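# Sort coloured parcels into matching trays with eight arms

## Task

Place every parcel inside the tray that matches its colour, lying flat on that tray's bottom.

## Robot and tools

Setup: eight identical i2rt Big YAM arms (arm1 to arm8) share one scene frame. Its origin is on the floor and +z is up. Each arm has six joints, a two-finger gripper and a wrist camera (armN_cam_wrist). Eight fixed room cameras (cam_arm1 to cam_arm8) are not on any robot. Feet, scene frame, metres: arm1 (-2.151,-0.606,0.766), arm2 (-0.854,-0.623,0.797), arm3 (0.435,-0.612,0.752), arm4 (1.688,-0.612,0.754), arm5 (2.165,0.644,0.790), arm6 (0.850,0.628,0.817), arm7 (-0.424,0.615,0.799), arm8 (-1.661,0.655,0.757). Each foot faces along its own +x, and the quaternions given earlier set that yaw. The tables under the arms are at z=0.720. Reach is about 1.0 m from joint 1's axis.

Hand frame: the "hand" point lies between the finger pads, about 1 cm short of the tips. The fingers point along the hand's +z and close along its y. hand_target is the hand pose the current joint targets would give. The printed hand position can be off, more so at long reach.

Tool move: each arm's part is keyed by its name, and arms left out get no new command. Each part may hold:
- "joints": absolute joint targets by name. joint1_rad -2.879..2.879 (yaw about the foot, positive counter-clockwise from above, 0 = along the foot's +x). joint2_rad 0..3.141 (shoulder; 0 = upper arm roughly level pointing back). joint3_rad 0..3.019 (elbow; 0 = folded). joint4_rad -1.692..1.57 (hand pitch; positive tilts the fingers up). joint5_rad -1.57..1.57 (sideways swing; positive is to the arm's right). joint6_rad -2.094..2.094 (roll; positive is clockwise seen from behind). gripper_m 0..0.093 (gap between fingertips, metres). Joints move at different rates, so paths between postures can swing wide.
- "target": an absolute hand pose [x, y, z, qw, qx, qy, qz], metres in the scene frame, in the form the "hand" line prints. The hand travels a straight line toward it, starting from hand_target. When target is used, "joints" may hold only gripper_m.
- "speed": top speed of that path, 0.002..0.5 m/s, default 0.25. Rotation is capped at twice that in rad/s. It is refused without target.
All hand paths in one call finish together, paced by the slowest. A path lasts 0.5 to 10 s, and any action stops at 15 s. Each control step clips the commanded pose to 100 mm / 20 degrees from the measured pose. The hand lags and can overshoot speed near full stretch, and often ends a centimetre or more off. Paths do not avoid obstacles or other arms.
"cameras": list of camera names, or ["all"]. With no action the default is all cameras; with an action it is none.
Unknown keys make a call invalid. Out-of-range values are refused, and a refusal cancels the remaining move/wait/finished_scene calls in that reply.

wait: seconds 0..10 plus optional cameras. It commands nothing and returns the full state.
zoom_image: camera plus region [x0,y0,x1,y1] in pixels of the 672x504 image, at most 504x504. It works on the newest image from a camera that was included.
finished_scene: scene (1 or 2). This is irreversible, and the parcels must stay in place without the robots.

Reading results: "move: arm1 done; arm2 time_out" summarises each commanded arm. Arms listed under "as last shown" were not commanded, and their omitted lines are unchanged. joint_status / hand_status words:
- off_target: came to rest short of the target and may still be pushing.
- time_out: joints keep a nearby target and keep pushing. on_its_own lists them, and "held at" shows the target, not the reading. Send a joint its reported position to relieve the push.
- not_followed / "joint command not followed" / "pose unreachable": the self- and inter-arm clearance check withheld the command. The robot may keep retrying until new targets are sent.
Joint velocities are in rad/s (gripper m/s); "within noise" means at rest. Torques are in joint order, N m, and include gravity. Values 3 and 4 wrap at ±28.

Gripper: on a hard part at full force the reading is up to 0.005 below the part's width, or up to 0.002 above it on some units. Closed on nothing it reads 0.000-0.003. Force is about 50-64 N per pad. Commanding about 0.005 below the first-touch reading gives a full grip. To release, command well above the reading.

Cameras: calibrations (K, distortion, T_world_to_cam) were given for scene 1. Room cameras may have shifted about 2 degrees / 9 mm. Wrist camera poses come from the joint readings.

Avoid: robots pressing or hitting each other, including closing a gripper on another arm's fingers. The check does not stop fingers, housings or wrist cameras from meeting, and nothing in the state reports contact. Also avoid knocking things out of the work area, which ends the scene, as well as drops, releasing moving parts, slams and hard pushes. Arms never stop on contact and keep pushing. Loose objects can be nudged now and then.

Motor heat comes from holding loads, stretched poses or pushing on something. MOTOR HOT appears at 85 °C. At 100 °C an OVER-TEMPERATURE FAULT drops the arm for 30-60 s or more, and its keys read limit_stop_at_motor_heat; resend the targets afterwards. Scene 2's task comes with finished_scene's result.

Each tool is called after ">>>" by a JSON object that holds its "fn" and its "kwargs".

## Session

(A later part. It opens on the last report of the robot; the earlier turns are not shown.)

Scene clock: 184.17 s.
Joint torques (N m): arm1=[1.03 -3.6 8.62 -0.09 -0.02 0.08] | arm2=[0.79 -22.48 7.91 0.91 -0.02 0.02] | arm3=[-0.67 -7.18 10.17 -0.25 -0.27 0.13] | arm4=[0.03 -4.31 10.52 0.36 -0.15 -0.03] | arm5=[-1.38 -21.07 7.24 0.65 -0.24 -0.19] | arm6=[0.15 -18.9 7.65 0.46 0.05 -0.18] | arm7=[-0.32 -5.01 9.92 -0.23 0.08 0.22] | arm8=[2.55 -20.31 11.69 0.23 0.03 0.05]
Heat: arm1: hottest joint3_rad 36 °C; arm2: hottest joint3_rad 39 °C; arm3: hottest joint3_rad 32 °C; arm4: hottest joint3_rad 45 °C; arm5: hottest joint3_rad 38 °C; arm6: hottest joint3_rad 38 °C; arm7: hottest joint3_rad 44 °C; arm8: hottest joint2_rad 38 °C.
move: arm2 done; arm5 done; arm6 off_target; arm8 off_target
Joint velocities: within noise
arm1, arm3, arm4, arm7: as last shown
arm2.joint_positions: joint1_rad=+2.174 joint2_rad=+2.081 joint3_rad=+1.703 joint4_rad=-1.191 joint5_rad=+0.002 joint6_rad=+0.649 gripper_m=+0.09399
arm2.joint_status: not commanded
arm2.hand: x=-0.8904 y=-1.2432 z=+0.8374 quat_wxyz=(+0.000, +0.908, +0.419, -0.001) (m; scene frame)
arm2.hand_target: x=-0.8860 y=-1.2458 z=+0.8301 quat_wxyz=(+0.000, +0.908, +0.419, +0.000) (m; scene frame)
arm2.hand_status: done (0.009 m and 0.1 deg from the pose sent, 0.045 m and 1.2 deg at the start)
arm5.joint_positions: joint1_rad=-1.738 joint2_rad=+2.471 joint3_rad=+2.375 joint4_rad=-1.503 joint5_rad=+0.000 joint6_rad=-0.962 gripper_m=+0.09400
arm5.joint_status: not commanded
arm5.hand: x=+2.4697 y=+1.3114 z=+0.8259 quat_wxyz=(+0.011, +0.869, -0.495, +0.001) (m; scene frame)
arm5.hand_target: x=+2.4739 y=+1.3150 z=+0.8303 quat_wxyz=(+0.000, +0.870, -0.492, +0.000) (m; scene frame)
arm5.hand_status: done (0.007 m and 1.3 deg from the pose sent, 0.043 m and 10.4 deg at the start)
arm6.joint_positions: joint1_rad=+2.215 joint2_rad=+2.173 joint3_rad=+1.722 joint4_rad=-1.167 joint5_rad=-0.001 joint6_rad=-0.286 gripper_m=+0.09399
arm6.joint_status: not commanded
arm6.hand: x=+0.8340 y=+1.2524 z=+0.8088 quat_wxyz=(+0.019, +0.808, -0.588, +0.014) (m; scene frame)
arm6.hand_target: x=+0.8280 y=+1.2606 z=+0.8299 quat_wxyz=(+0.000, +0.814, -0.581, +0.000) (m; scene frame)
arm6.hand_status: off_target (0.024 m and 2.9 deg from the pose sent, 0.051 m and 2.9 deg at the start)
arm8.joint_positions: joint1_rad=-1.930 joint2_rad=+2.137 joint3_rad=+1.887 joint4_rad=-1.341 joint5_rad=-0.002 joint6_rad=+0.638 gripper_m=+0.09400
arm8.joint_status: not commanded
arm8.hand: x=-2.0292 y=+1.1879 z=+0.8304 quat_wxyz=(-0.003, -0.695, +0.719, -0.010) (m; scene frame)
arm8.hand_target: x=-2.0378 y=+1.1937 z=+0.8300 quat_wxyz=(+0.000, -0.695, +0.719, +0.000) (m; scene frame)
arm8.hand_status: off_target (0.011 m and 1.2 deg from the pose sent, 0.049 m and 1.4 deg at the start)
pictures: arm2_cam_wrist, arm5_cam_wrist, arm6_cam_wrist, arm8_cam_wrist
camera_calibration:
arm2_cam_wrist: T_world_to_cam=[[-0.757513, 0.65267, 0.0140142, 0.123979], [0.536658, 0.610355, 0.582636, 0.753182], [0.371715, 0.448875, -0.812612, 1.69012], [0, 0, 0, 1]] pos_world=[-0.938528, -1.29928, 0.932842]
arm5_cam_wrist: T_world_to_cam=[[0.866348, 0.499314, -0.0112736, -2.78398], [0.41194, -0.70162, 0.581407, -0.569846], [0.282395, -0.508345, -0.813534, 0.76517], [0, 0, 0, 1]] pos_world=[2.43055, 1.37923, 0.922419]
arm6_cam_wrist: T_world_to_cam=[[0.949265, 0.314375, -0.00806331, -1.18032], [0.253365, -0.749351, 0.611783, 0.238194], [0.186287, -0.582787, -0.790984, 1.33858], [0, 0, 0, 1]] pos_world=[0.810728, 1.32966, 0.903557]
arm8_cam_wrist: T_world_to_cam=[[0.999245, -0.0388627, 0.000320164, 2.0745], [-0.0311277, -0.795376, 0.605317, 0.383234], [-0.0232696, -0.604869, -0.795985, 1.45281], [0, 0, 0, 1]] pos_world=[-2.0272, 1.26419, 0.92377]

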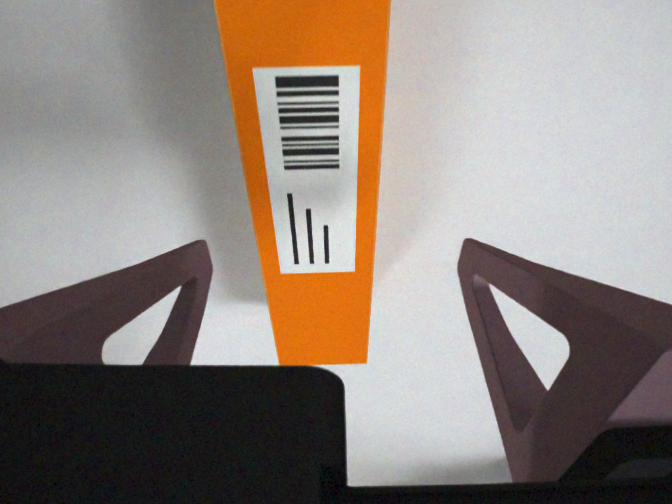

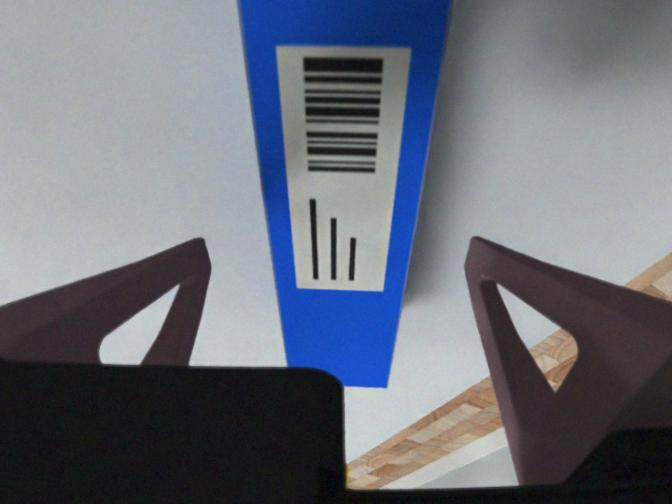

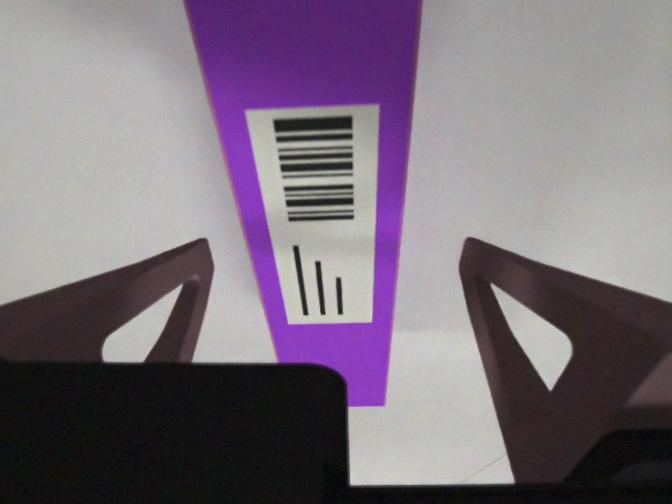

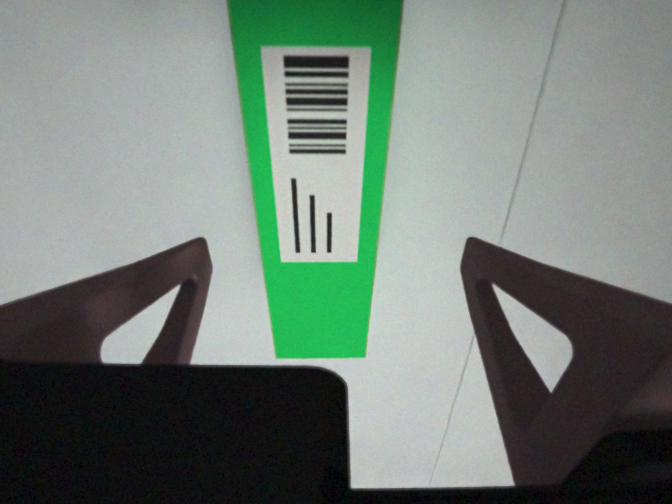

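>>> {"fn": "move", "kwargs": {"arm2": {"target":[-0.885,-1.248,0.76,0,0.9081,0.4187,0],"speed":0.12}, "arm5": {"target":[2.471,1.312,0.76,0,-0.8704,0.4924,0],"speed":0.12}, "arm6": {"target":[0.83,1.254,0.76,0,-0.8141,0.5807,0],"speed":0.12}, "arm8": {"target":[-2.035,1.19,0.76,0,-0.6947,0.7193,0],"speed":0.12}}}

>>> {"fn": "move", "kwargs": {"arm2": {"joints":{"gripper_m":0.055}}, "arm5": {"joints":{"gripper_m":0.055}}, "arm6": {"joints":{"gripper_m":0.055}}, "arm8": {"joints":{"gripper_m":0.055}}}}

>>> {"fn": "move", "kwargs": {"arm2": {"target":[-0.885,-1.248,0.91,0,0.9081,0.4187,0],"speed":0.2}, "arm5": {"target":[2.471,1.312,0.91,0,-0.8704,0.4924,0],"speed":0.2}, "arm6": {"target":[0.83,1.254,0.91,0,-0.8141,0.5807,0],"speed":0.2}, "arm8": {"target":[-2.035,1.19,0.91,0,-0.6947,0.7193,0],"speed":0.2}, "cameras": ["arm2_cam_wrist","arm5_cam_wrist","arm6_cam_wrist","arm8_cam_wrist"]}}

Scene clock: 202.83 s.
Joint torques (N m): arm1=[1.44 -3.31 8.55 -0.05 -0.02 0.09] | arm2=[0.91 -22.95 7.62 0.91 -0.02 0.03] | arm3=[-0.5 -7.24 10.19 -0.27 -0.26 0.12] | arm4=[-0.03 -4.25 10.51 0.36 -0.15 -0.03] | arm5=[-1.26 -21.71 6.78 0.76 -0.27 -0.18] | arm6=[-0.03 -15.27 7.31 0.58 0.05 -0.18] | arm7=[-0.21 -4.95 9.92 -0.24 0.08 0.21] | arm8=[2.32 -20.48 9.24 0.23 0.03 0.03]
Heat: arm1: hottest joint3_rad 36 °C; arm2: hottest joint3_rad 38 °C; arm3: hottest joint3_rad 32 °C; arm4: hottest joint3_rad 45 °C; arm5: hottest joint3_rad 38 °C; arm6: hottest joint3_rad 38 °C; arm7: hottest joint3_rad 44 °C; arm8: hottest joint2_rad 39 °C.
move: arm2 done; arm5 done; arm6 done; arm8 done
Joint velocities: within noise
arm1, arm3, arm4, arm7: as last shown
arm2.joint_positions: joint1_rad=+2.175 joint2_rad=+2.172 joint3_rad=+1.654 joint4_rad=-1.055 joint5_rad=+0.002 joint6_rad=+0.649 gripper_m=+0.09399
arm2.joint_status: not commanded
arm2.hand: x=-0.8901 y=-1.2452 z=+0.7663 quat_wxyz=(-0.002, +0.908, +0.419, +0.000) (m; scene frame)
arm2.hand_target: x=-0.8850 y=-1.2479 z=+0.7601 quat_wxyz=(+0.000, +0.908, +0.419, +0.000) (m; scene frame)
arm2.hand_status: done (0.009 m and 0.2 deg from the pose sent, 0.078 m and 0.1 deg at the start)
arm5.joint_positions: joint1_rad=-1.738 joint2_rad=+2.498 joint3_rad=+2.248 joint4_rad=-1.345 joint5_rad=+0.000 joint6_rad=-0.963 gripper_m=+0.09400
arm5.joint_status: not commanded
arm5.hand: x=+2.4682 y=+1.3079 z=+0.7585 quat_wxyz=(+0.009, +0.869, -0.495, +0.001) (m; scene frame)
arm5.hand_target: x=+2.4709 y=+1.3121 z=+0.7602 quat_wxyz=(+0.000, +0.870, -0.492, +0.000) (m; scene frame)
arm5.hand_status: done (0.005 m and 1.1 deg from the pose sent, 0.066 m and 1.3 deg at the start)
arm6.joint_positions: joint1_rad=+2.215 joint2_rad=+2.202 joint3_rad=+1.645 joint4_rad=-1.019 joint5_rad=-0.001 joint6_rad=-0.289 gripper_m=+0.09399
arm6.joint_status: not commanded
arm6.hand: x=+0.8340 y=+1.2510 z=+0.7653 quat_wxyz=(+0.002, +0.810, -0.587, +0.001) (m; scene frame)
arm6.hand_target: x=+0.8300 y=+1.2539 z=+0.7601 quat_wxyz=(+0.000, +0.814, -0.581, +0.000) (m; scene frame)
arm6.hand_status: done (0.007 m and 1.0 deg from the pose sent, 0.049 m and 2.9 deg at the start)
arm8.joint_positions: joint1_rad=-1.930 joint2_rad=+2.186 joint3_rad=+1.804 joint4_rad=-1.185 joint5_rad=-0.002 joint6_rad=+0.638 gripper_m=+0.09400
arm8.joint_status: not commanded
arm8.hand: x=-2.0313 y=+1.1909 z=+0.7692 quat_wxyz=(-0.001, -0.695, +0.719, +0.002) (m; scene frame)
arm8.hand_target: x=-2.0348 y=+1.1899 z=+0.7601 quat_wxyz=(+0.000, -0.695, +0.719, +0.000) (m; scene frame)
arm8.hand_status: done (0.010 m and 0.2 deg from the pose sent, 0.071 m and 1.2 deg at the start)
camera_calibration:
arm1_cam_wrist: T_world_to_cam=[[0.0257277, -0.999629, 0.00896707, -0.555036], [-0.828592, -0.0163057, 0.559616, -2.12673], [-0.559262, -0.0218277, -0.828704, -0.125709], [0, 0, 0, 1]] pos_world=[-1.81821, -0.592252, 1.09095]
arm2_cam_wrist: T_world_to_cam=[[-0.758016, 0.652048, 0.0156549, 0.124081], [0.536104, 0.609201, 0.584351, 0.792407], [0.371488, 0.45134, -0.81135, 1.63497], [0, 0, 0, 1]] pos_world=[-0.93813, -1.30157, 0.861548]
arm3_cam_wrist: T_world_to_cam=[[0.306561, 0.951626, 0.0206885, 0.425266], [0.761995, -0.258382, 0.593803, -0.849486], [0.570424, -0.166273, -0.804344, 0.702602], [0, 0, 0, 1]] pos_world=[0.116153, -0.507363, 1.06076]
arm4_cam_wrist: T_world_to_cam=[[0.685947, -0.727536, 0.0130062, -1.62033], [-0.585172, -0.540921, 0.604134, 0.282477], [-0.432494, -0.422015, -0.796777, 1.52361], [0, 0, 0, 1]] pos_world=[1.93571, -0.383062, 1.0644]
arm5_cam_wrist: T_world_to_cam=[[0.866172, 0.49968, -0.00813912, -2.78412], [0.411264, -0.703466, 0.579653, -0.527062], [0.283916, -0.505427, -0.814822, 0.702443], [0, 0, 0, 1]] pos_world=[2.42885, 1.37543, 0.855219]
arm6_cam_wrist: T_world_to_cam=[[0.948303, 0.317339, 0.00420607, -1.19255], [0.256376, -0.773805, 0.579221, 0.316774], [0.187064, -0.548199, -0.81516, 1.27795], [0, 0, 0, 1]] pos_world=[0.810628, 1.32414, 0.863271]
arm7_cam_wrist: T_world_to_cam=[[-0.801995, -0.597261, 0.00913349, 0.00820642], [-0.488636, 0.664777, 0.565072, -0.970851], [-0.343567, 0.448722, -0.824991, 0.687841], [0, 0, 0, 1]] pos_world=[-0.231492, 0.341652, 1.11599]
arm8_cam_wrist: T_world_to_cam=[[0.999157, -0.0386835, -0.0137142, 2.08723], [-0.0231361, -0.806857, 0.590294, 0.46408], [-0.0339001, -0.589479, -0.807072, 1.37454], [0, 0, 0, 1]] pos_world=[-2.02814, 1.26545, 0.864033]

Scene clock: 203.47 s.
Joint torques (N m): arm1=[1.38 -3.43 8.54 -0.06 -0.02 0.07] | arm2=[0.85 -22.95 7.54 0.9 -0.01 0.04] | arm3=[-0.67 -7.36 10.15 -0.28 -0.26 0.14] | arm4=[-0.03 -4.31 10.51 0.36 -0.15 -0.03] | arm5=[-0.67 -21.13 6.89 0.8 -0.25 -0.14] | arm6=[-0.09 -15.33 7.32 0.58 0.05 -0.18] | arm7=[-0.26 -5.01 9.95 -0.27 0.09 0.2] | arm8=[2.26 -20.66 9.21 0.24 0.03 0.02]
Heat: arm1: hottest joint3_rad 36 °C; arm2: hottest joint3_rad 38 °C; arm3: hottest joint3_rad 32 °C; arm4: hottest joint3_rad 45 °C; arm5: hottest joint3_rad 38 °C; arm6: hottest joint3_rad 38 °C; arm7: hottest joint3_rad 44 °C; arm8: hottest joint2_rad 39 °C.
move: arm2 off_target; arm5 off_target; arm6 off_target; arm8 off_target
Joint velocities: within noise
arm1, arm3, arm4, arm7: as last shown
arm2.joint_positions: joint1_rad=+2.175 joint2_rad=+2.172 joint3_rad=+1.654 joint4_rad=-1.054 joint5_rad=+0.001 joint6_rad=+0.649 gripper_m=+0.05902
arm2.joint_status: gripper_m off_target (ended at +0.05904, target +0.05500)
arm2.hand: x=-0.8900 y=-1.2454 z=+0.7663 quat_wxyz=(-0.001, +0.908, +0.419, +0.000) (m; scene frame)
arm2.hand_target: x=-0.8850 y=-1.2480 z=+0.7601 quat_wxyz=(+0.000, +0.908, +0.419, +0.000) (m; scene frame)
arm2.hand_status: not commanded
arm5.joint_positions: joint1_rad=-1.738 joint2_rad=+2.498 joint3_rad=+2.248 joint4_rad=-1.345 joint5_rad=+0.000 joint6_rad=-0.963 gripper_m=+0.05886
arm5.joint_status: gripper_m off_target (ended at +0.05889, target +0.05500)
arm5.hand: x=+2.4682 y=+1.3079 z=+0.7585 quat_wxyz=(+0.008, +0.869, -0.495, +0.001) (m; scene frame)
arm5.hand_target: x=+2.4709 y=+1.3120 z=+0.7602 quat_wxyz=(+0.000, +0.870, -0.492, +0.000) (m; scene frame)
arm5.hand_status: not commanded
arm6.joint_positions: joint1_rad=+2.215 joint2_rad=+2.202 joint3_rad=+1.645 joint4_rad=-1.019 joint5_rad=-0.001 joint6_rad=-0.290 gripper_m=+0.05998
arm6.joint_status: gripper_m off_target (ended at +0.06001, target +0.05500)
arm6.hand: x=+0.8340 y=+1.2510 z=+0.7653 quat_wxyz=(+0.002, +0.810, -0.587, +0.001) (m; scene frame)
arm6.hand_target: x=+0.8300 y=+1.2539 z=+0.7601 quat_wxyz=(+0.000, +0.814, -0.581, +0.000) (m; scene frame)
arm6.hand_status: not commanded
arm8.joint_positions: joint1_rad=-1.930 joint2_rad=+2.186 joint3_rad=+1.804 joint4_rad=-1.185 joint5_rad=-0.002 joint6_rad=+0.639 gripper_m=+0.06016
arm8.joint_status: gripper_m off_target (ended at +0.06019, target +0.05500)
arm8.hand: x=-2.0313 y=+1.1909 z=+0.7692 quat_wxyz=(-0.001, -0.695, +0.719, +0.002) (m; scene frame)
arm8.hand_target: x=-2.0348 y=+1.1899 z=+0.7601 quat_wxyz=(+0.000, -0.695, +0.719, +0.000) (m; scene frame)
arm8.hand_status: not commanded
camera_calibration:
arm1_cam_wrist: T_world_to_cam=[[0.0257277, -0.999629, 0.00896707, -0.555036], [-0.828592, -0.0163057, 0.559616, -2.12673], [-0.559262, -0.0218277, -0.828704, -0.125709], [0, 0, 0, 1]] pos_world=[-1.81821, -0.592252, 1.09095]
arm2_cam_wrist: T_world_to_cam=[[-0.758016, 0.652067, 0.0148212, 0.124892], [0.535887, 0.609684, 0.584047, 0.793156], [0.371802, 0.45066, -0.811584, 1.63463], [0, 0, 0, 1]] pos_world=[-0.938129, -1.30167, 0.861547]
arm3_cam_wrist: T_world_to_cam=[[0.306561, 0.951626, 0.0206885, 0.425266], [0.761995, -0.258382, 0.593803, -0.849486], [0.570424, -0.166273, -0.804344, 0.702602], [0, 0, 0, 1]] pos_world=[0.116153, -0.507363, 1.06076]
arm4_cam_wrist: T_world_to_cam=[[0.685947, -0.727536, 0.0130062, -1.62033], [-0.585172, -0.540921, 0.604134, 0.282477], [-0.432494, -0.422015, -0.796777, 1.52361], [0, 0, 0, 1]] pos_world=[1.93571, -0.383062, 1.0644]
arm5_cam_wrist: T_world_to_cam=[[0.866178, 0.499675, -0.00783774, -2.78438], [0.411189, -0.7037, 0.579422, -0.526416], [0.284007, -0.505105, -0.81499, 0.702003], [0, 0, 0, 1]] pos_world=[2.42885, 1.37543, 0.855319]
arm6_cam_wrist: T_world_to_cam=[[0.948064, 0.318053, 0.00416907, -1.19327], [0.256975, -0.773593, 0.579239, 0.315991], [0.187454, -0.548084, -0.815147, 1.27748], [0, 0, 0, 1]] pos_world=[0.810628, 1.32414, 0.863271]
arm7_cam_wrist: T_world_to_cam=[[-0.801995, -0.597261, 0.00913349, 0.00820642], [-0.488636, 0.664777, 0.565072, -0.970851], [-0.343567, 0.448722, -0.824991, 0.687841], [0, 0, 0, 1]] pos_world=[-0.231492, 0.341652, 1.11599]
arm8_cam_wrist: T_world_to_cam=[[0.999138, -0.0391827, -0.0137246, 2.08783], [-0.0235328, -0.80684, 0.590301, 0.463247], [-0.0342032, -0.58947, -0.807066, 1.37391], [0, 0, 0, 1]] pos_world=[-2.02814, 1.26545, 0.864033]

Scene clock: 205.43 s.
Joint torques (N m): arm1=[0.97 -3.6 8.61 -0.1 -0.01 0.1] | arm2=[0.85 -22.48 11.36 0.12 -0.02 0.04] | arm3=[-0.56 -7.3 10.19 -0.31 -0.25 0.13] | arm4=[-0.03 -4.25 10.52 0.36 -0.15 -0.03] | arm5=[-1.08 -21.25 10.56 -0.2 -0.18 -0.16] | arm6=[-0.03 -16.85 11.81 -0.25 0.05 -0.17] | arm7=[-0.44 -5.13 9.88 -0.25 0.09 0.22] | arm8=[2.55 -20.66 14.46 -0.62 0 0.03]
Heat: arm1: hottest joint3_rad 37 °C; arm2: hottest joint3_rad 38 °C; arm3: hottest joint3_rad 32 °C; arm4: hottest joint3_rad 45 °C; arm5: hottest joint3_rad 38 °C; arm6: hottest joint3_rad 38 °C; arm7: hottest joint3_rad 44 °C; arm8: hottest joint2_rad 39 °C.
move: arm2 off_target; arm5 off_target; arm6 off_target; arm8 off_target
Joint velocities: within noise
arm1, arm3, arm4, arm7: as last shown
arm2.joint_positions: joint1_rad=+2.175 joint2_rad=+2.023 joint3_rad=+1.779 joint4_rad=-1.348 joint5_rad=+0.001 joint6_rad=+0.649 gripper_m=+0.05902
arm2.joint_status: not commanded
arm2.hand: x=-0.8894 y=-1.2356 z=+0.8996 quat_wxyz=(-0.011, +0.908, +0.419, +0.005) (m; scene frame)
arm2.hand_target: x=-0.8849 y=-1.2475 z=+0.9102 quat_wxyz=(+0.000, +0.908, +0.419, +0.000) (m; scene frame)
arm2.hand_status: off_target (0.017 m and 1.3 deg from the pose sent, 0.144 m and 0.2 deg at the start)
arm5.joint_positions: joint1_rad=-1.738 joint2_rad=+2.445 joint3_rad=+2.498 joint4_rad=-1.669 joint5_rad=-0.001 joint6_rad=-0.963 gripper_m=+0.05886
arm5.joint_status: not commanded
arm5.hand: x=+2.4660 y=+1.3039 z=+0.8914 quat_wxyz=(+0.019, +0.869, -0.495, +0.002) (m; scene frame)
arm5.hand_target: x=+2.4705 y=+1.3112 z=+0.9101 quat_wxyz=(-0.001, +0.870, -0.492, +0.000) (m; scene frame)
arm5.hand_status: off_target (0.021 m and 2.2 deg from the pose sent, 0.152 m and 1.1 deg at the start)
arm6.joint_positions: joint1_rad=+2.215 joint2_rad=+2.062 joint3_rad=+1.738 joint4_rad=-1.303 joint5_rad=-0.001 joint6_rad=-0.290 gripper_m=+0.05998
arm6.joint_status: not commanded
arm6.hand: x=+0.8344 y=+1.2367 z=+0.8827 quat_wxyz=(+0.022, +0.809, -0.587, +0.017) (m; scene frame)
arm6.hand_target: x=+0.8300 y=+1.2528 z=+0.9104 quat_wxyz=(+0.000, +0.814, -0.581, +0.000) (m; scene frame)
arm6.hand_status: off_target (0.033 m and 3.3 deg from the pose sent, 0.145 m and 0.9 deg at the start)
arm8.joint_positions: joint1_rad=-1.930 joint2_rad=+2.090 joint3_rad=+1.976 joint4_rad=-1.492 joint5_rad=-0.001 joint6_rad=+0.639 gripper_m=+0.06016
arm8.joint_status: not commanded
arm8.hand: x=-2.0248 y=+1.1814 z=+0.8937 quat_wxyz=(-0.004, -0.695, +0.719, -0.017) (m; scene frame)
arm8.hand_target: x=-2.0346 y=+1.1892 z=+0.9100 quat_wxyz=(+0.000, -0.695, +0.719, +0.000) (m; scene frame)
arm8.hand_status: off_target (0.021 m and 2.0 deg from the pose sent, 0.141 m and 0.2 deg at the start)
pictures: arm2_cam_wrist, arm5_cam_wrist, arm6_cam_wrist, arm8_cam_wrist
camera_calibration:
arm2_cam_wrist: T_world_to_cam=[[-0.758058, 0.65159, 0.0279108, 0.104605], [0.5352, 0.597053, 0.59757, 0.68062], [0.372706, 0.46793, -0.801331, 1.75113], [0, 0, 0, 1]] pos_world=[-0.937627, -1.29393, 0.993596]
arm5_cam_wrist: T_world_to_cam=[[0.865998, 0.499377, -0.0258768, -2.76256], [0.416969, -0.69259, 0.588604, -0.642249], [0.276013, -0.52052, -0.808007, 0.842415], [0, 0, 0, 1]] pos_world=[2.42766, 1.37324, 0.987221]
arm6_cam_wrist: T_world_to_cam=[[0.948064, 0.317905, -0.0105483, -1.17645], [0.256166, -0.743444, 0.617794, 0.16622], [0.188558, -0.58841, -0.786269, 1.38865], [0, 0, 0, 1]] pos_world=[0.810927, 1.31467, 0.976754]
arm8_cam_wrist: T_world_to_cam=[[0.999196, -0.0388055, 0.0100625, 2.06097], [-0.0367932, -0.788028, 0.614538, 0.311567], [-0.015918, -0.614415, -0.788823, 1.5191], [0, 0, 0, 1]] pos_world=[-2.02367, 1.25886, 0.986095]

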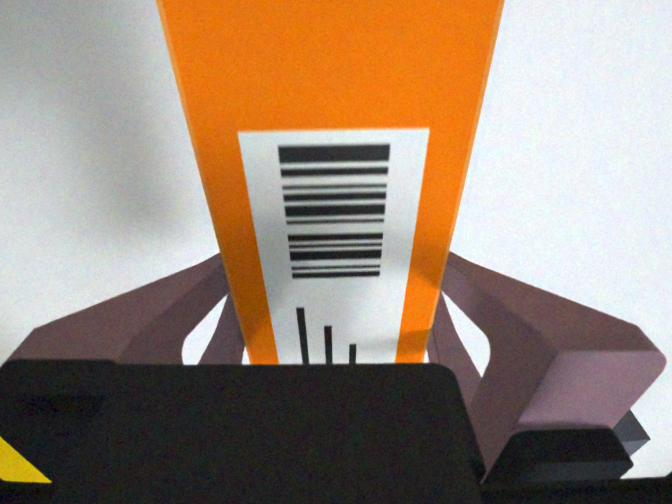

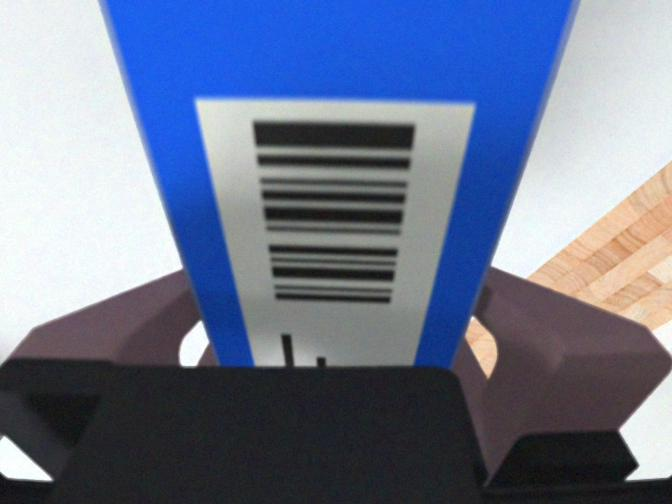

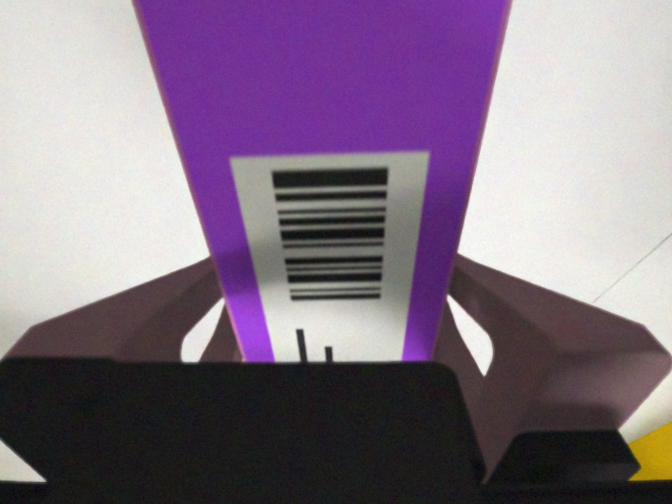

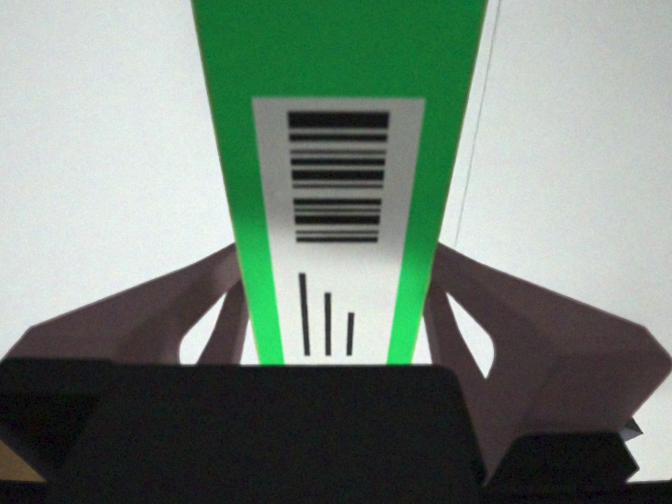

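>>> {"fn": "move", "kwargs": {"arm2": {"joints":{"joint2_rad":1.25,"joint3_rad":1.2,"joint4_rad":-1.52}}, "arm5": {"joints":{"joint2_rad":1.25,"joint3_rad":1.2,"joint4_rad":-1.52}}, "arm6": {"joints":{"joint2_rad":1.25,"joint3_rad":1.2,"joint4_rad":-1.52}}, "arm8": {"joints":{"joint2_rad":1.25,"joint3_rad":1.2,"joint4_rad":-1.52}}}}

>>> {"fn": "move", "kwargs": {"arm2": {"joints":{"joint1_rad":-2.068,"joint6_rad":0.414}}, "arm5": {"joints":{"joint1_rad":1.573,"joint6_rad":0}}, "arm6": {"joints":{"joint1_rad":-1.332,"joint6_rad":-0.117}}, "arm8": {"joints":{"joint1_rad":0.421,"joint6_rad":0}}}}

>>> {"fn": "move", "kwargs": {"arm2": {"target":[-0.199,-0.335,0.87,0,0,1,0]}, "arm5": {"target":[1.997,0.008,0.87,0,0.7923,0.6101,0]}, "arm6": {"target":[0.596,-0.011,0.87,0,0.7934,0.6088,0]}, "arm8": {"target":[-1.79,-0.032,0.87,0,0.7694,0.6388,0]}, "cameras": ["arm2_cam_wrist","arm5_cam_wrist","cam_arm2","cam_arm5"]}}

Scene clock: 246.13 s.
Joint torques (N m): arm1=[1.32 -4.01 8.55 -0.1 -0.02 0.08] | arm2=[0.85 -10.05 8.38 0.36 -0.02 0.03] | arm3=[-0.67 -7.41 10.17 -0.27 -0.26 0.13] | arm4=[-0.03 -4.31 10.51 0.36 -0.15 -0.03] | arm5=[-0.91 -7.36 7.28 0.54 -0.2 -0.13] | arm6=[-0.09 -7.3 8.69 -0.02 0.05 -0.17] | arm7=[-0.44 -5.13 9.92 -0.23 0.09 0.21] | arm8=[2.2 -8.29 9.73 -0.36 0.01 0.02]
Heat: arm1: hottest joint3_rad 37 °C; arm2: hottest joint3_rad 44 °C; arm3: hottest joint3_rad 32 °C; arm4: hottest joint3_rad 46 °C; arm5: hottest joint2_rad 39 °C; arm6: hottest joint3_rad 41 °C; arm7: hottest joint3_rad 45 °C; arm8: hottest joint2_rad 42 °C.
move: arm2 done; arm5 done; arm6 done; arm8 done
Joint velocities: within noise
arm1, arm3, arm4, arm7: as last shown
arm2.joint_positions: joint1_rad=+2.175 joint2_rad=+1.249 joint3_rad=+1.200 joint4_rad=-1.516 joint5_rad=+0.001 joint6_rad=+0.649 gripper_m=+0.05902
arm2.joint_status: all done
arm2.hand: x=-0.8745 y=-0.9722 z=+1.0438 quat_wxyz=(+0.002, +0.908, +0.419, -0.002) (m; scene frame)
arm2.hand_target: x=-0.8714 y=-0.9713 z=+1.0434 quat_wxyz=(+0.000, +0.908, +0.419, +0.000) (m; scene frame)
arm2.hand_status: not commanded
arm5.joint_positions: joint1_rad=-1.738 joint2_rad=+1.265 joint3_rad=+1.192 joint4_rad=-1.528 joint5_rad=-0.001 joint6_rad=-0.963 gripper_m=+0.05886
arm5.joint_status: all done
arm5.hand: x=+2.3077 y=+0.9573 z=+1.0313 quat_wxyz=(+0.011, +0.869, -0.495, +0.001) (m; scene frame)
arm5.hand_target: x=+2.3092 y=+0.9592 z=+1.0391 quat_wxyz=(-0.004, +0.870, -0.492, +0.000) (m; scene frame)
arm5.hand_status: not commanded
arm6.joint_positions: joint1_rad=+2.215 joint2_rad=+1.265 joint3_rad=+1.195 joint4_rad=-1.515 joint5_rad=-0.001 joint6_rad=-0.290 gripper_m=+0.05998
arm6.joint_status: all done
arm6.hand: x=+0.8414 y=+0.9782 z=+1.0567 quat_wxyz=(+0.006, +0.810, -0.587, +0.004) (m; scene frame)
arm6.hand_target: x=+0.8393 y=+0.9765 z=+1.0635 quat_wxyz=(+0.000, +0.814, -0.581, +0.000) (m; scene frame)
arm6.hand_status: not commanded
arm8.joint_positions: joint1_rad=-1.930 joint2_rad=+1.252 joint3_rad=+1.202 joint4_rad=-1.516 joint5_rad=-0.001 joint6_rad=+0.639 gripper_m=+0.06016
arm8.joint_status: all done
arm8.hand: x=-1.8601 y=+0.9436 z=+1.0035 quat_wxyz=(+0.000, -0.695, +0.719, +0.002) (m; scene frame)
arm8.hand_target: x=-1.8606 y=+0.9411 z=+1.0036 quat_wxyz=(+0.000, -0.695, +0.719, +0.000) (m; scene frame)
arm8.hand_status: not commanded
camera_calibration:
arm1_cam_wrist: T_world_to_cam=[[0.0257277, -0.999629, 0.00896707, -0.555036], [-0.828592, -0.0163057, 0.559616, -2.12673], [-0.559262, -0.0218277, -0.828704, -0.125709], [0, 0, 0, 1]] pos_world=[-1.81821, -0.592252, 1.09095]
arm2_cam_wrist: T_world_to_cam=[[-0.758005, 0.652164, 0.0104771, -0.0410013], [0.536179, 0.613889, 0.579355, 0.465334], [0.371403, 0.444772, -0.815008, 1.72844], [0, 0, 0, 1]] pos_world=[-0.92253, -1.02769, 1.13953]
arm3_cam_wrist: T_world_to_cam=[[0.306561, 0.951626, 0.0206885, 0.425266], [0.761995, -0.258382, 0.593803, -0.849486], [0.570424, -0.166273, -0.804344, 0.702602], [0, 0, 0, 1]] pos_world=[0.116153, -0.507363, 1.06076]
arm4_cam_wrist: T_world_to_cam=[[0.685947, -0.727536, 0.0130062, -1.62033], [-0.585172, -0.540921, 0.604134, 0.282477], [-0.432494, -0.422015, -0.796777, 1.52361], [0, 0, 0, 1]] pos_world=[1.93571, -0.383062, 1.0644]
arm5_cam_wrist: T_world_to_cam=[[0.866144, 0.499623, -0.0131069, -2.46251], [0.413134, -0.700955, 0.581362, -0.874387], [0.281275, -0.508958, -0.813539, 0.801266], [0, 0, 0, 1]] pos_world=[2.26875, 1.02523, 1.12792]
arm6_cam_wrist: T_world_to_cam=[[0.948058, 0.318095, 0.00159766, -1.11197], [0.256858, -0.76849, 0.586043, -0.0778632], [0.187645, -0.555192, -0.810278, 1.36578], [0, 0, 0, 1]] pos_world=[0.817928, 1.05214, 1.15407]
arm7_cam_wrist: T_world_to_cam=[[-0.801995, -0.597261, 0.00913349, 0.00820642], [-0.488636, 0.664777, 0.565072, -0.970851], [-0.343567, 0.448722, -0.824991, 0.687841], [0, 0, 0, 1]] pos_world=[-0.231492, 0.341652, 1.11599]
arm8_cam_wrist: T_world_to_cam=[[0.999142, -0.0391329, -0.0135433, 1.91006], [-0.0236337, -0.807429, 0.589491, 0.130603], [-0.0340037, -0.588665, -0.807661, 1.42331], [0, 0, 0, 1]] pos_world=[-1.85694, 1.01805, 1.09843]

Scene clock: 248.97 s.
Joint torques (N m): arm1=[1.49 -3.78 8.55 -0.1 -0.01 0.08] | arm2=[-0.21 -11.34 8.38 0.17 -0.02 -0.18] | arm3=[-0.62 -7.36 10.19 -0.29 -0.26 0.13] | arm4=[-0.03 -4.31 10.51 0.36 -0.15 -0.03] | arm5=[-0.44 -7 7.34 0.27 -0.13 0.01] | arm6=[-1.26 -7.36 8.7 -0.02 0.01 -0.02] | arm7=[-0.38 -5.07 9.96 -0.24 0.1 0.21] | arm8=[2.32 -8.59 9.81 -0.36 0 -0.07]
Heat: arm1: hottest joint3_rad 37 °C; arm2: hottest joint3_rad 43 °C; arm3: hottest joint3_rad 32 °C; arm4: hottest joint3_rad 46 °C; arm5: hottest joint3_rad 40 °C; arm6: hottest joint3_rad 41 °C; arm7: hottest joint3_rad 45 °C; arm8: hottest joint2_rad 41 °C.
move: arm2 done; arm5 done; arm6 done; arm8 done
Joint velocities: arm1=[within noise] | arm2=[-0.015 -0.005 0.017 0.007 0.051 0.154 -0.001] | arm3=[within noise] | arm4=[within noise] | arm5=[within noise] | arm6=[within noise] | arm7=[within noise] | arm8=[within noise]
arm1.joint_positions: joint1_rad=+0.458 joint2_rad=+0.999 joint3_rad=+0.952 joint4_rad=-1.509 joint5_rad=+0.003 joint6_rad=-0.008 gripper_m=+0.09396
arm1.joint_status: not commanded
arm1.hand: x=-1.8929 y=-0.5961 z=+0.9886 quat_wxyz=(-0.009, +0.021, -1.000, +0.007) (m; scene frame)
arm1.hand_target: x=-1.8962 y=-0.5957 z=+0.9876 quat_wxyz=(-0.002, +0.017, -1.000, +0.005) (m; scene frame)
arm1.hand_status: not commanded
arm2.joint_positions: joint1_rad=-2.063 joint2_rad=+1.262 joint3_rad=+1.200 joint4_rad=-1.510 joint5_rad=+0.001 joint6_rad=+0.426 gripper_m=+0.05911
arm2.joint_status: all done
arm2.hand: x=-0.5319 y=-0.4807 z=+1.0401 quat_wxyz=(+0.000, -0.004, -1.000, +0.000) (m; scene frame)
arm2.hand_target: x=-0.5346 y=-0.4837 z=+1.0438 quat_wxyz=(+0.000, -0.001, -1.000, -0.001) (m; scene frame)
arm2.hand_status: not commanded
arm3.joint_positions: joint1_rad=+0.288 joint2_rad=+1.012 joint3_rad=+0.938 joint4_rad=-1.508 joint5_rad=+0.004 joint6_rad=-0.016 gripper_m=+0.09396
arm3.joint_status: not commanded
arm3.hand: x=+0.1910 y=-0.5306 z=+0.9644 quat_wxyz=(-0.004, +0.988, -0.153, +0.008) (m; scene frame)
arm3.hand_target: x=+0.1914 y=-0.5315 z=+0.9717 quat_wxyz=(-0.003, +0.987, -0.161, +0.002) (m; scene frame)
arm3.hand_status: not commanded
arm4.joint_positions: joint1_rad=-0.202 joint2_rad=+1.006 joint3_rad=+0.946 joint4_rad=-1.524 joint5_rad=+0.002 joint6_rad=+0.008 gripper_m=+0.09396
arm4.joint_status: not commanded
arm4.hand: x=+1.8772 y=-0.4365 z=+0.9678 quat_wxyz=(+0.013, +0.362, -0.932, +0.006) (m; scene frame)
arm4.hand_target: x=+1.8780 y=-0.4351 z=+0.9708 quat_wxyz=(+0.007, +0.366, -0.930, +0.002) (m; scene frame)
arm4.hand_status: not commanded
arm5.joint_positions: joint1_rad=+1.567 joint2_rad=+1.266 joint3_rad=+1.192 joint4_rad=-1.519 joint5_rad=-0.001 joint6_rad=-0.010 gripper_m=+0.05894
arm5.joint_status: all done
arm5.hand: x=+2.0726 y=+0.3065 z=+1.0260 quat_wxyz=(-0.008, +0.791, +0.612, +0.013) (m; scene frame)
arm5.hand_target: x=+2.0742 y=+0.3059 z=+1.0342 quat_wxyz=(-0.001, +0.792, +0.610, +0.003) (m; scene frame)
arm5.hand_status: not commanded
arm6.joint_positions: joint1_rad=-1.324 joint2_rad=+1.265 joint3_rad=+1.195 joint4_rad=-1.515 joint5_rad=+0.001 joint6_rad=-0.124 gripper_m=+0.06018
arm6.joint_status: all done
arm6.hand: x=+0.7231 y=+0.3023 z=+1.0566 quat_wxyz=(+0.004, -0.789, -0.615, -0.006) (m; scene frame)
arm6.hand_target: x=+0.7211 y=+0.3048 z=+1.0634 quat_wxyz=(+0.000, -0.793, -0.609, +0.000) (m; scene frame)
arm6.hand_status: not commanded
arm7.joint_positions: joint1_rad=-0.316 joint2_rad=+1.005 joint3_rad=+0.953 joint4_rad=-1.510 joint5_rad=-0.004 joint6_rad=-0.010 gripper_m=+0.09396
arm7.joint_status: not commanded
arm7.hand: x=-0.2737 y=+0.4022 z=+1.0195 quat_wxyz=(-0.004, -0.456, -0.890, -0.001) (m; scene frame)
arm7.hand_target: x=-0.2762 y=+0.4048 z=+1.0196 quat_wxyz=(+0.000, -0.460, -0.888, -0.001) (m; scene frame)
arm7.hand_status: not commanded
arm8.joint_positions: joint1_rad=+0.416 joint2_rad=+1.254 joint3_rad=+1.202 joint4_rad=-1.516 joint5_rad=-0.002 joint6_rad=+0.007 gripper_m=+0.06021
arm8.joint_status: all done
arm8.hand: x=-1.7274 y=+0.3113 z=+1.0035 quat_wxyz=(-0.002, -0.773, -0.634, +0.001) (m; scene frame)
arm8.hand_target: x=-1.7258 y=+0.3130 z=+1.0042 quat_wxyz=(-0.001, -0.769, -0.639, +0.001) (m; scene frame)
arm8.hand_status: not commanded
camera_calibration:
arm1_cam_wrist: T_world_to_cam=[[0.0257277, -0.999629, 0.00896707, -0.555036], [-0.828592, -0.0163057, 0.559616, -2.12673], [-0.559262, -0.0218277, -0.828704, -0.125709], [0, 0, 0, 1]] pos_world=[-1.81821, -0.592252, 1.09095]
arm2_cam_wrist: T_world_to_cam=[[-0.0129866, -0.999837, 0.0125636, -0.501813], [-0.811438, 0.01788, 0.584164, -1.02612], [-0.584294, -0.00260828, -0.811538, 0.652612], [0, 0, 0, 1]] pos_world=[-0.457831, -0.481682, 1.13535]
arm3_cam_wrist: T_world_to_cam=[[0.306561, 0.951626, 0.0206885, 0.425266], [0.761995, -0.258382, 0.593803, -0.849486], [0.570424, -0.166273, -0.804344, 0.702602], [0, 0, 0, 1]] pos_world=[0.116153, -0.507363, 1.06076]
arm4_cam_wrist: T_world_to_cam=[[0.685947, -0.727536, 0.0130062, -1.62033], [-0.585172, -0.540921, 0.604134, 0.282477], [-0.432494, -0.422015, -0.796777, 1.52361], [0, 0, 0, 1]] pos_world=[1.93571, -0.383062, 1.0644]
arm5_cam_wrist: T_world_to_cam=[[-0.965019, 0.262167, 0.00243925, 1.91834], [0.212208, 0.775593, 0.594495, -1.2799], [0.153965, 0.574217, -0.804096, 0.454028], [0, 0, 0, 1]] pos_world=[2.05294, 0.229044, 1.1213]
arm6_cam_wrist: T_world_to_cam=[[-0.971525, 0.236863, 0.00584547, 0.623292], [0.195137, 0.785901, 0.586755, -0.992771], [0.134387, 0.571188, -0.809744, 0.710102], [0, 0, 0, 1]] pos_world=[0.703842, 0.226983, 1.15387]
arm7_cam_wrist: T_world_to_cam=[[-0.801995, -0.597261, 0.00913349, 0.00820642], [-0.488636, 0.664777, 0.565072, -0.970851], [-0.343567, 0.448722, -0.824991, 0.687841], [0, 0, 0, 1]] pos_world=[-0.231492, 0.341652, 1.11599]
arm8_cam_wrist: T_world_to_cam=[[-0.979564, 0.200762, -0.0122025, -1.74136], [0.155354, 0.793751, 0.588068, -0.564601], [0.127747, 0.574155, -0.808719, 0.974076], [0, 0, 0, 1]] pos_world=[-1.7425, 0.238481, 1.09853]

Scene clock: 251.67 s.
Joint torques (N m): arm1=[1.32 -3.66 8.62 -0.09 0 0.06] | arm2=[0.03 -25.93 12.04 0.21 0.05 -0.16] | arm3=[-0.56 -7.3 10.18 -0.29 -0.26 0.13] | arm4=[-0.03 -4.31 10.51 0.36 -0.15 -0.03] | arm5=[-0.62 -18.55 9.94 -0.17 -0.06 0.05] | arm6=[-1.26 -16.79 12.52 -0.21 -0.02 -0.02] | arm7=[-0.26 -4.89 9.94 -0.21 0.09 0.22] | arm8=[2.2 -21.66 14.83 -0.61 -0.02 -0.09]
Heat: arm1: hottest joint3_rad 37 °C; arm2: hottest joint3_rad 43 °C; arm3: hottest joint3_rad 32 °C; arm4: hottest joint3_rad 46 °C; arm5: hottest joint3_rad 40 °C; arm6: hottest joint3_rad 41 °C; arm7: hottest joint3_rad 45 °C; arm8: hottest joint2_rad 41 °C.
move: arm2 off_target; arm5 off_target; arm6 off_target; arm8 off_target
Joint velocities: within noise
arm1, arm3, arm4, arm7: as last shown
arm1.hand: x=-1.8929 y=-0.5960 z=+0.9886 quat_wxyz=(-0.009, +0.021, -1.000, +0.007) (m; scene frame)
arm2.joint_positions: joint1_rad=-2.063 joint2_rad=+2.325 joint3_rad=+2.199 joint4_rad=-1.465 joint5_rad=+0.001 joint6_rad=+0.426 gripper_m=+0.05910
arm2.joint_status: not commanded
arm2.hand: x=-0.2101 y=-0.3375 z=+0.8637 quat_wxyz=(+0.009, -0.004, -1.000, +0.004) (m; scene frame)
arm2.hand_target: x=-0.1995 y=-0.3352 z=+0.8702 quat_wxyz=(-0.001, +0.000, -1.000, +0.000) (m; scene frame)
arm2.hand_status: off_target (0.013 m and 1.2 deg from the pose sent, 0.401 m and 0.4 deg at the start)
arm5.joint_positions: joint1_rad=+1.567 joint2_rad=+2.138 joint3_rad=+1.864 joint4_rad=-1.331 joint5_rad=+0.000 joint6_rad=-0.008 gripper_m=+0.05894
arm5.joint_status: not commanded
arm5.hand: x=+1.9964 y=+0.0242 z=+0.8503 quat_wxyz=(-0.011, +0.792, +0.611, +0.017) (m; scene frame)
arm5.hand_target: x=+1.9973 y=+0.0089 z=+0.8702 quat_wxyz=(+0.000, +0.792, +0.610, +0.000) (m; scene frame)
arm5.hand_status: off_target (0.026 m and 2.3 deg from the pose sent, 0.345 m and 1.7 deg at the start)
arm6.joint_positions: joint1_rad=-1.324 joint2_rad=+2.244 joint3_rad=+1.983 joint4_rad=-1.344 joint5_rad=+0.001 joint6_rad=-0.124 gripper_m=+0.06018
arm6.joint_status: not commanded
arm6.hand: x=+0.6065 y=+0.0025 z=+0.8567 quat_wxyz=(+0.009, -0.789, -0.615, -0.015) (m; scene frame)
arm6.hand_target: x=+0.5962 y=-0.0101 z=+0.8703 quat_wxyz=(+0.000, -0.793, -0.609, +0.001) (m; scene frame)
arm6.hand_status: off_target (0.022 m and 2.1 deg from the pose sent, 0.386 m and 1.2 deg at the start)
arm8.joint_positions: joint1_rad=+0.416 joint2_rad=+2.250 joint3_rad=+2.163 joint4_rad=-1.510 joint5_rad=-0.002 joint6_rad=+0.007 gripper_m=+0.06021
arm8.joint_status: not commanded
arm8.hand: x=-1.7909 y=-0.0191 z=+0.8621 quat_wxyz=(+0.007, -0.773, -0.634, -0.010) (m; scene frame)
arm8.hand_target: x=-1.7899 y=-0.0313 z=+0.8700 quat_wxyz=(+0.000, -0.769, -0.639, +0.000) (m; scene frame)
arm8.hand_status: off_target (0.015 m and 1.5 deg from the pose sent, 0.374 m and 0.7 deg at the start)
pictures: arm2_cam_wrist, arm5_cam_wrist, cam_arm2, cam_arm5
camera_calibration:
arm2_cam_wrist: T_world_to_cam=[[-0.0127177, -0.999704, 0.0207318, -0.359161], [-0.80091, 0.0225975, 0.598358, -0.673027], [-0.59865, -0.00899462, -0.80096, 0.683598], [0, 0, 0, 1]] pos_world=[-0.134366, -0.337697, 0.957693]
arm5_cam_wrist: T_world_to_cam=[[-0.964455, 0.264228, 0.00329114, 1.91734], [0.212579, 0.768413, 0.603615, -0.948521], [0.156963, 0.582859, -0.797269, 0.474562], [0, 0, 0, 1]] pos_world=[1.97633, -0.0543609, 0.944584]

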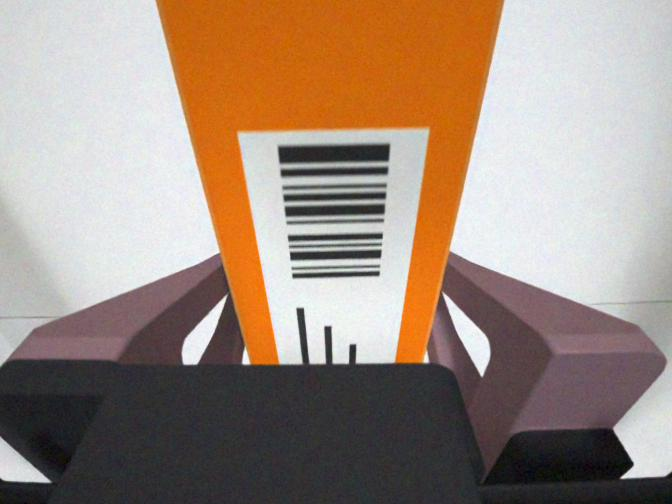

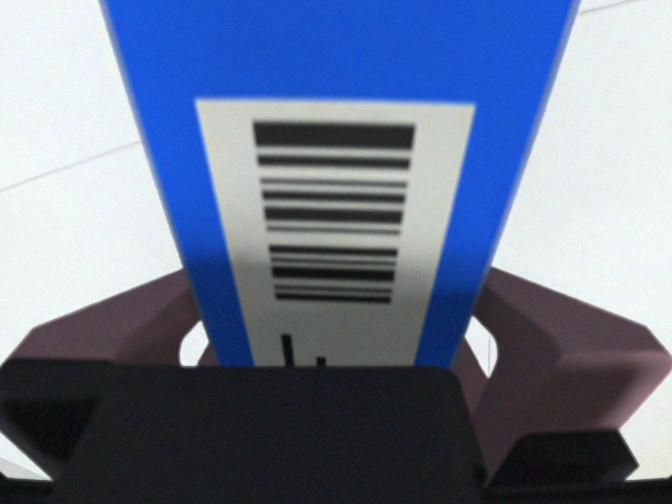

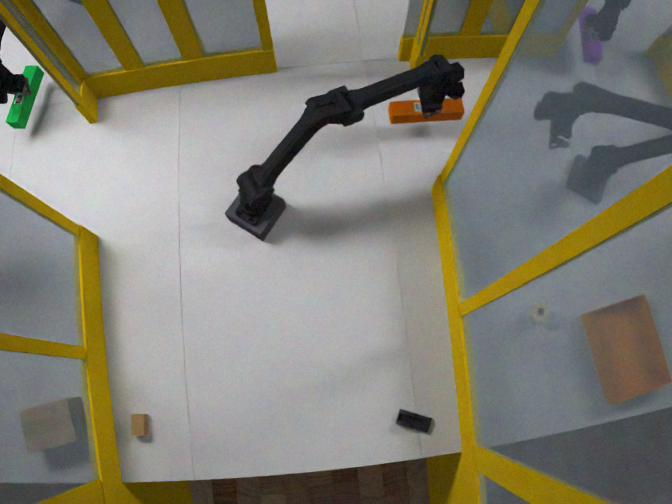

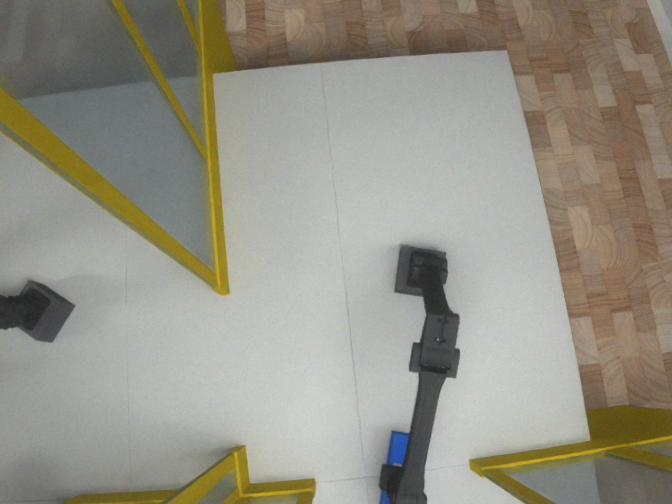

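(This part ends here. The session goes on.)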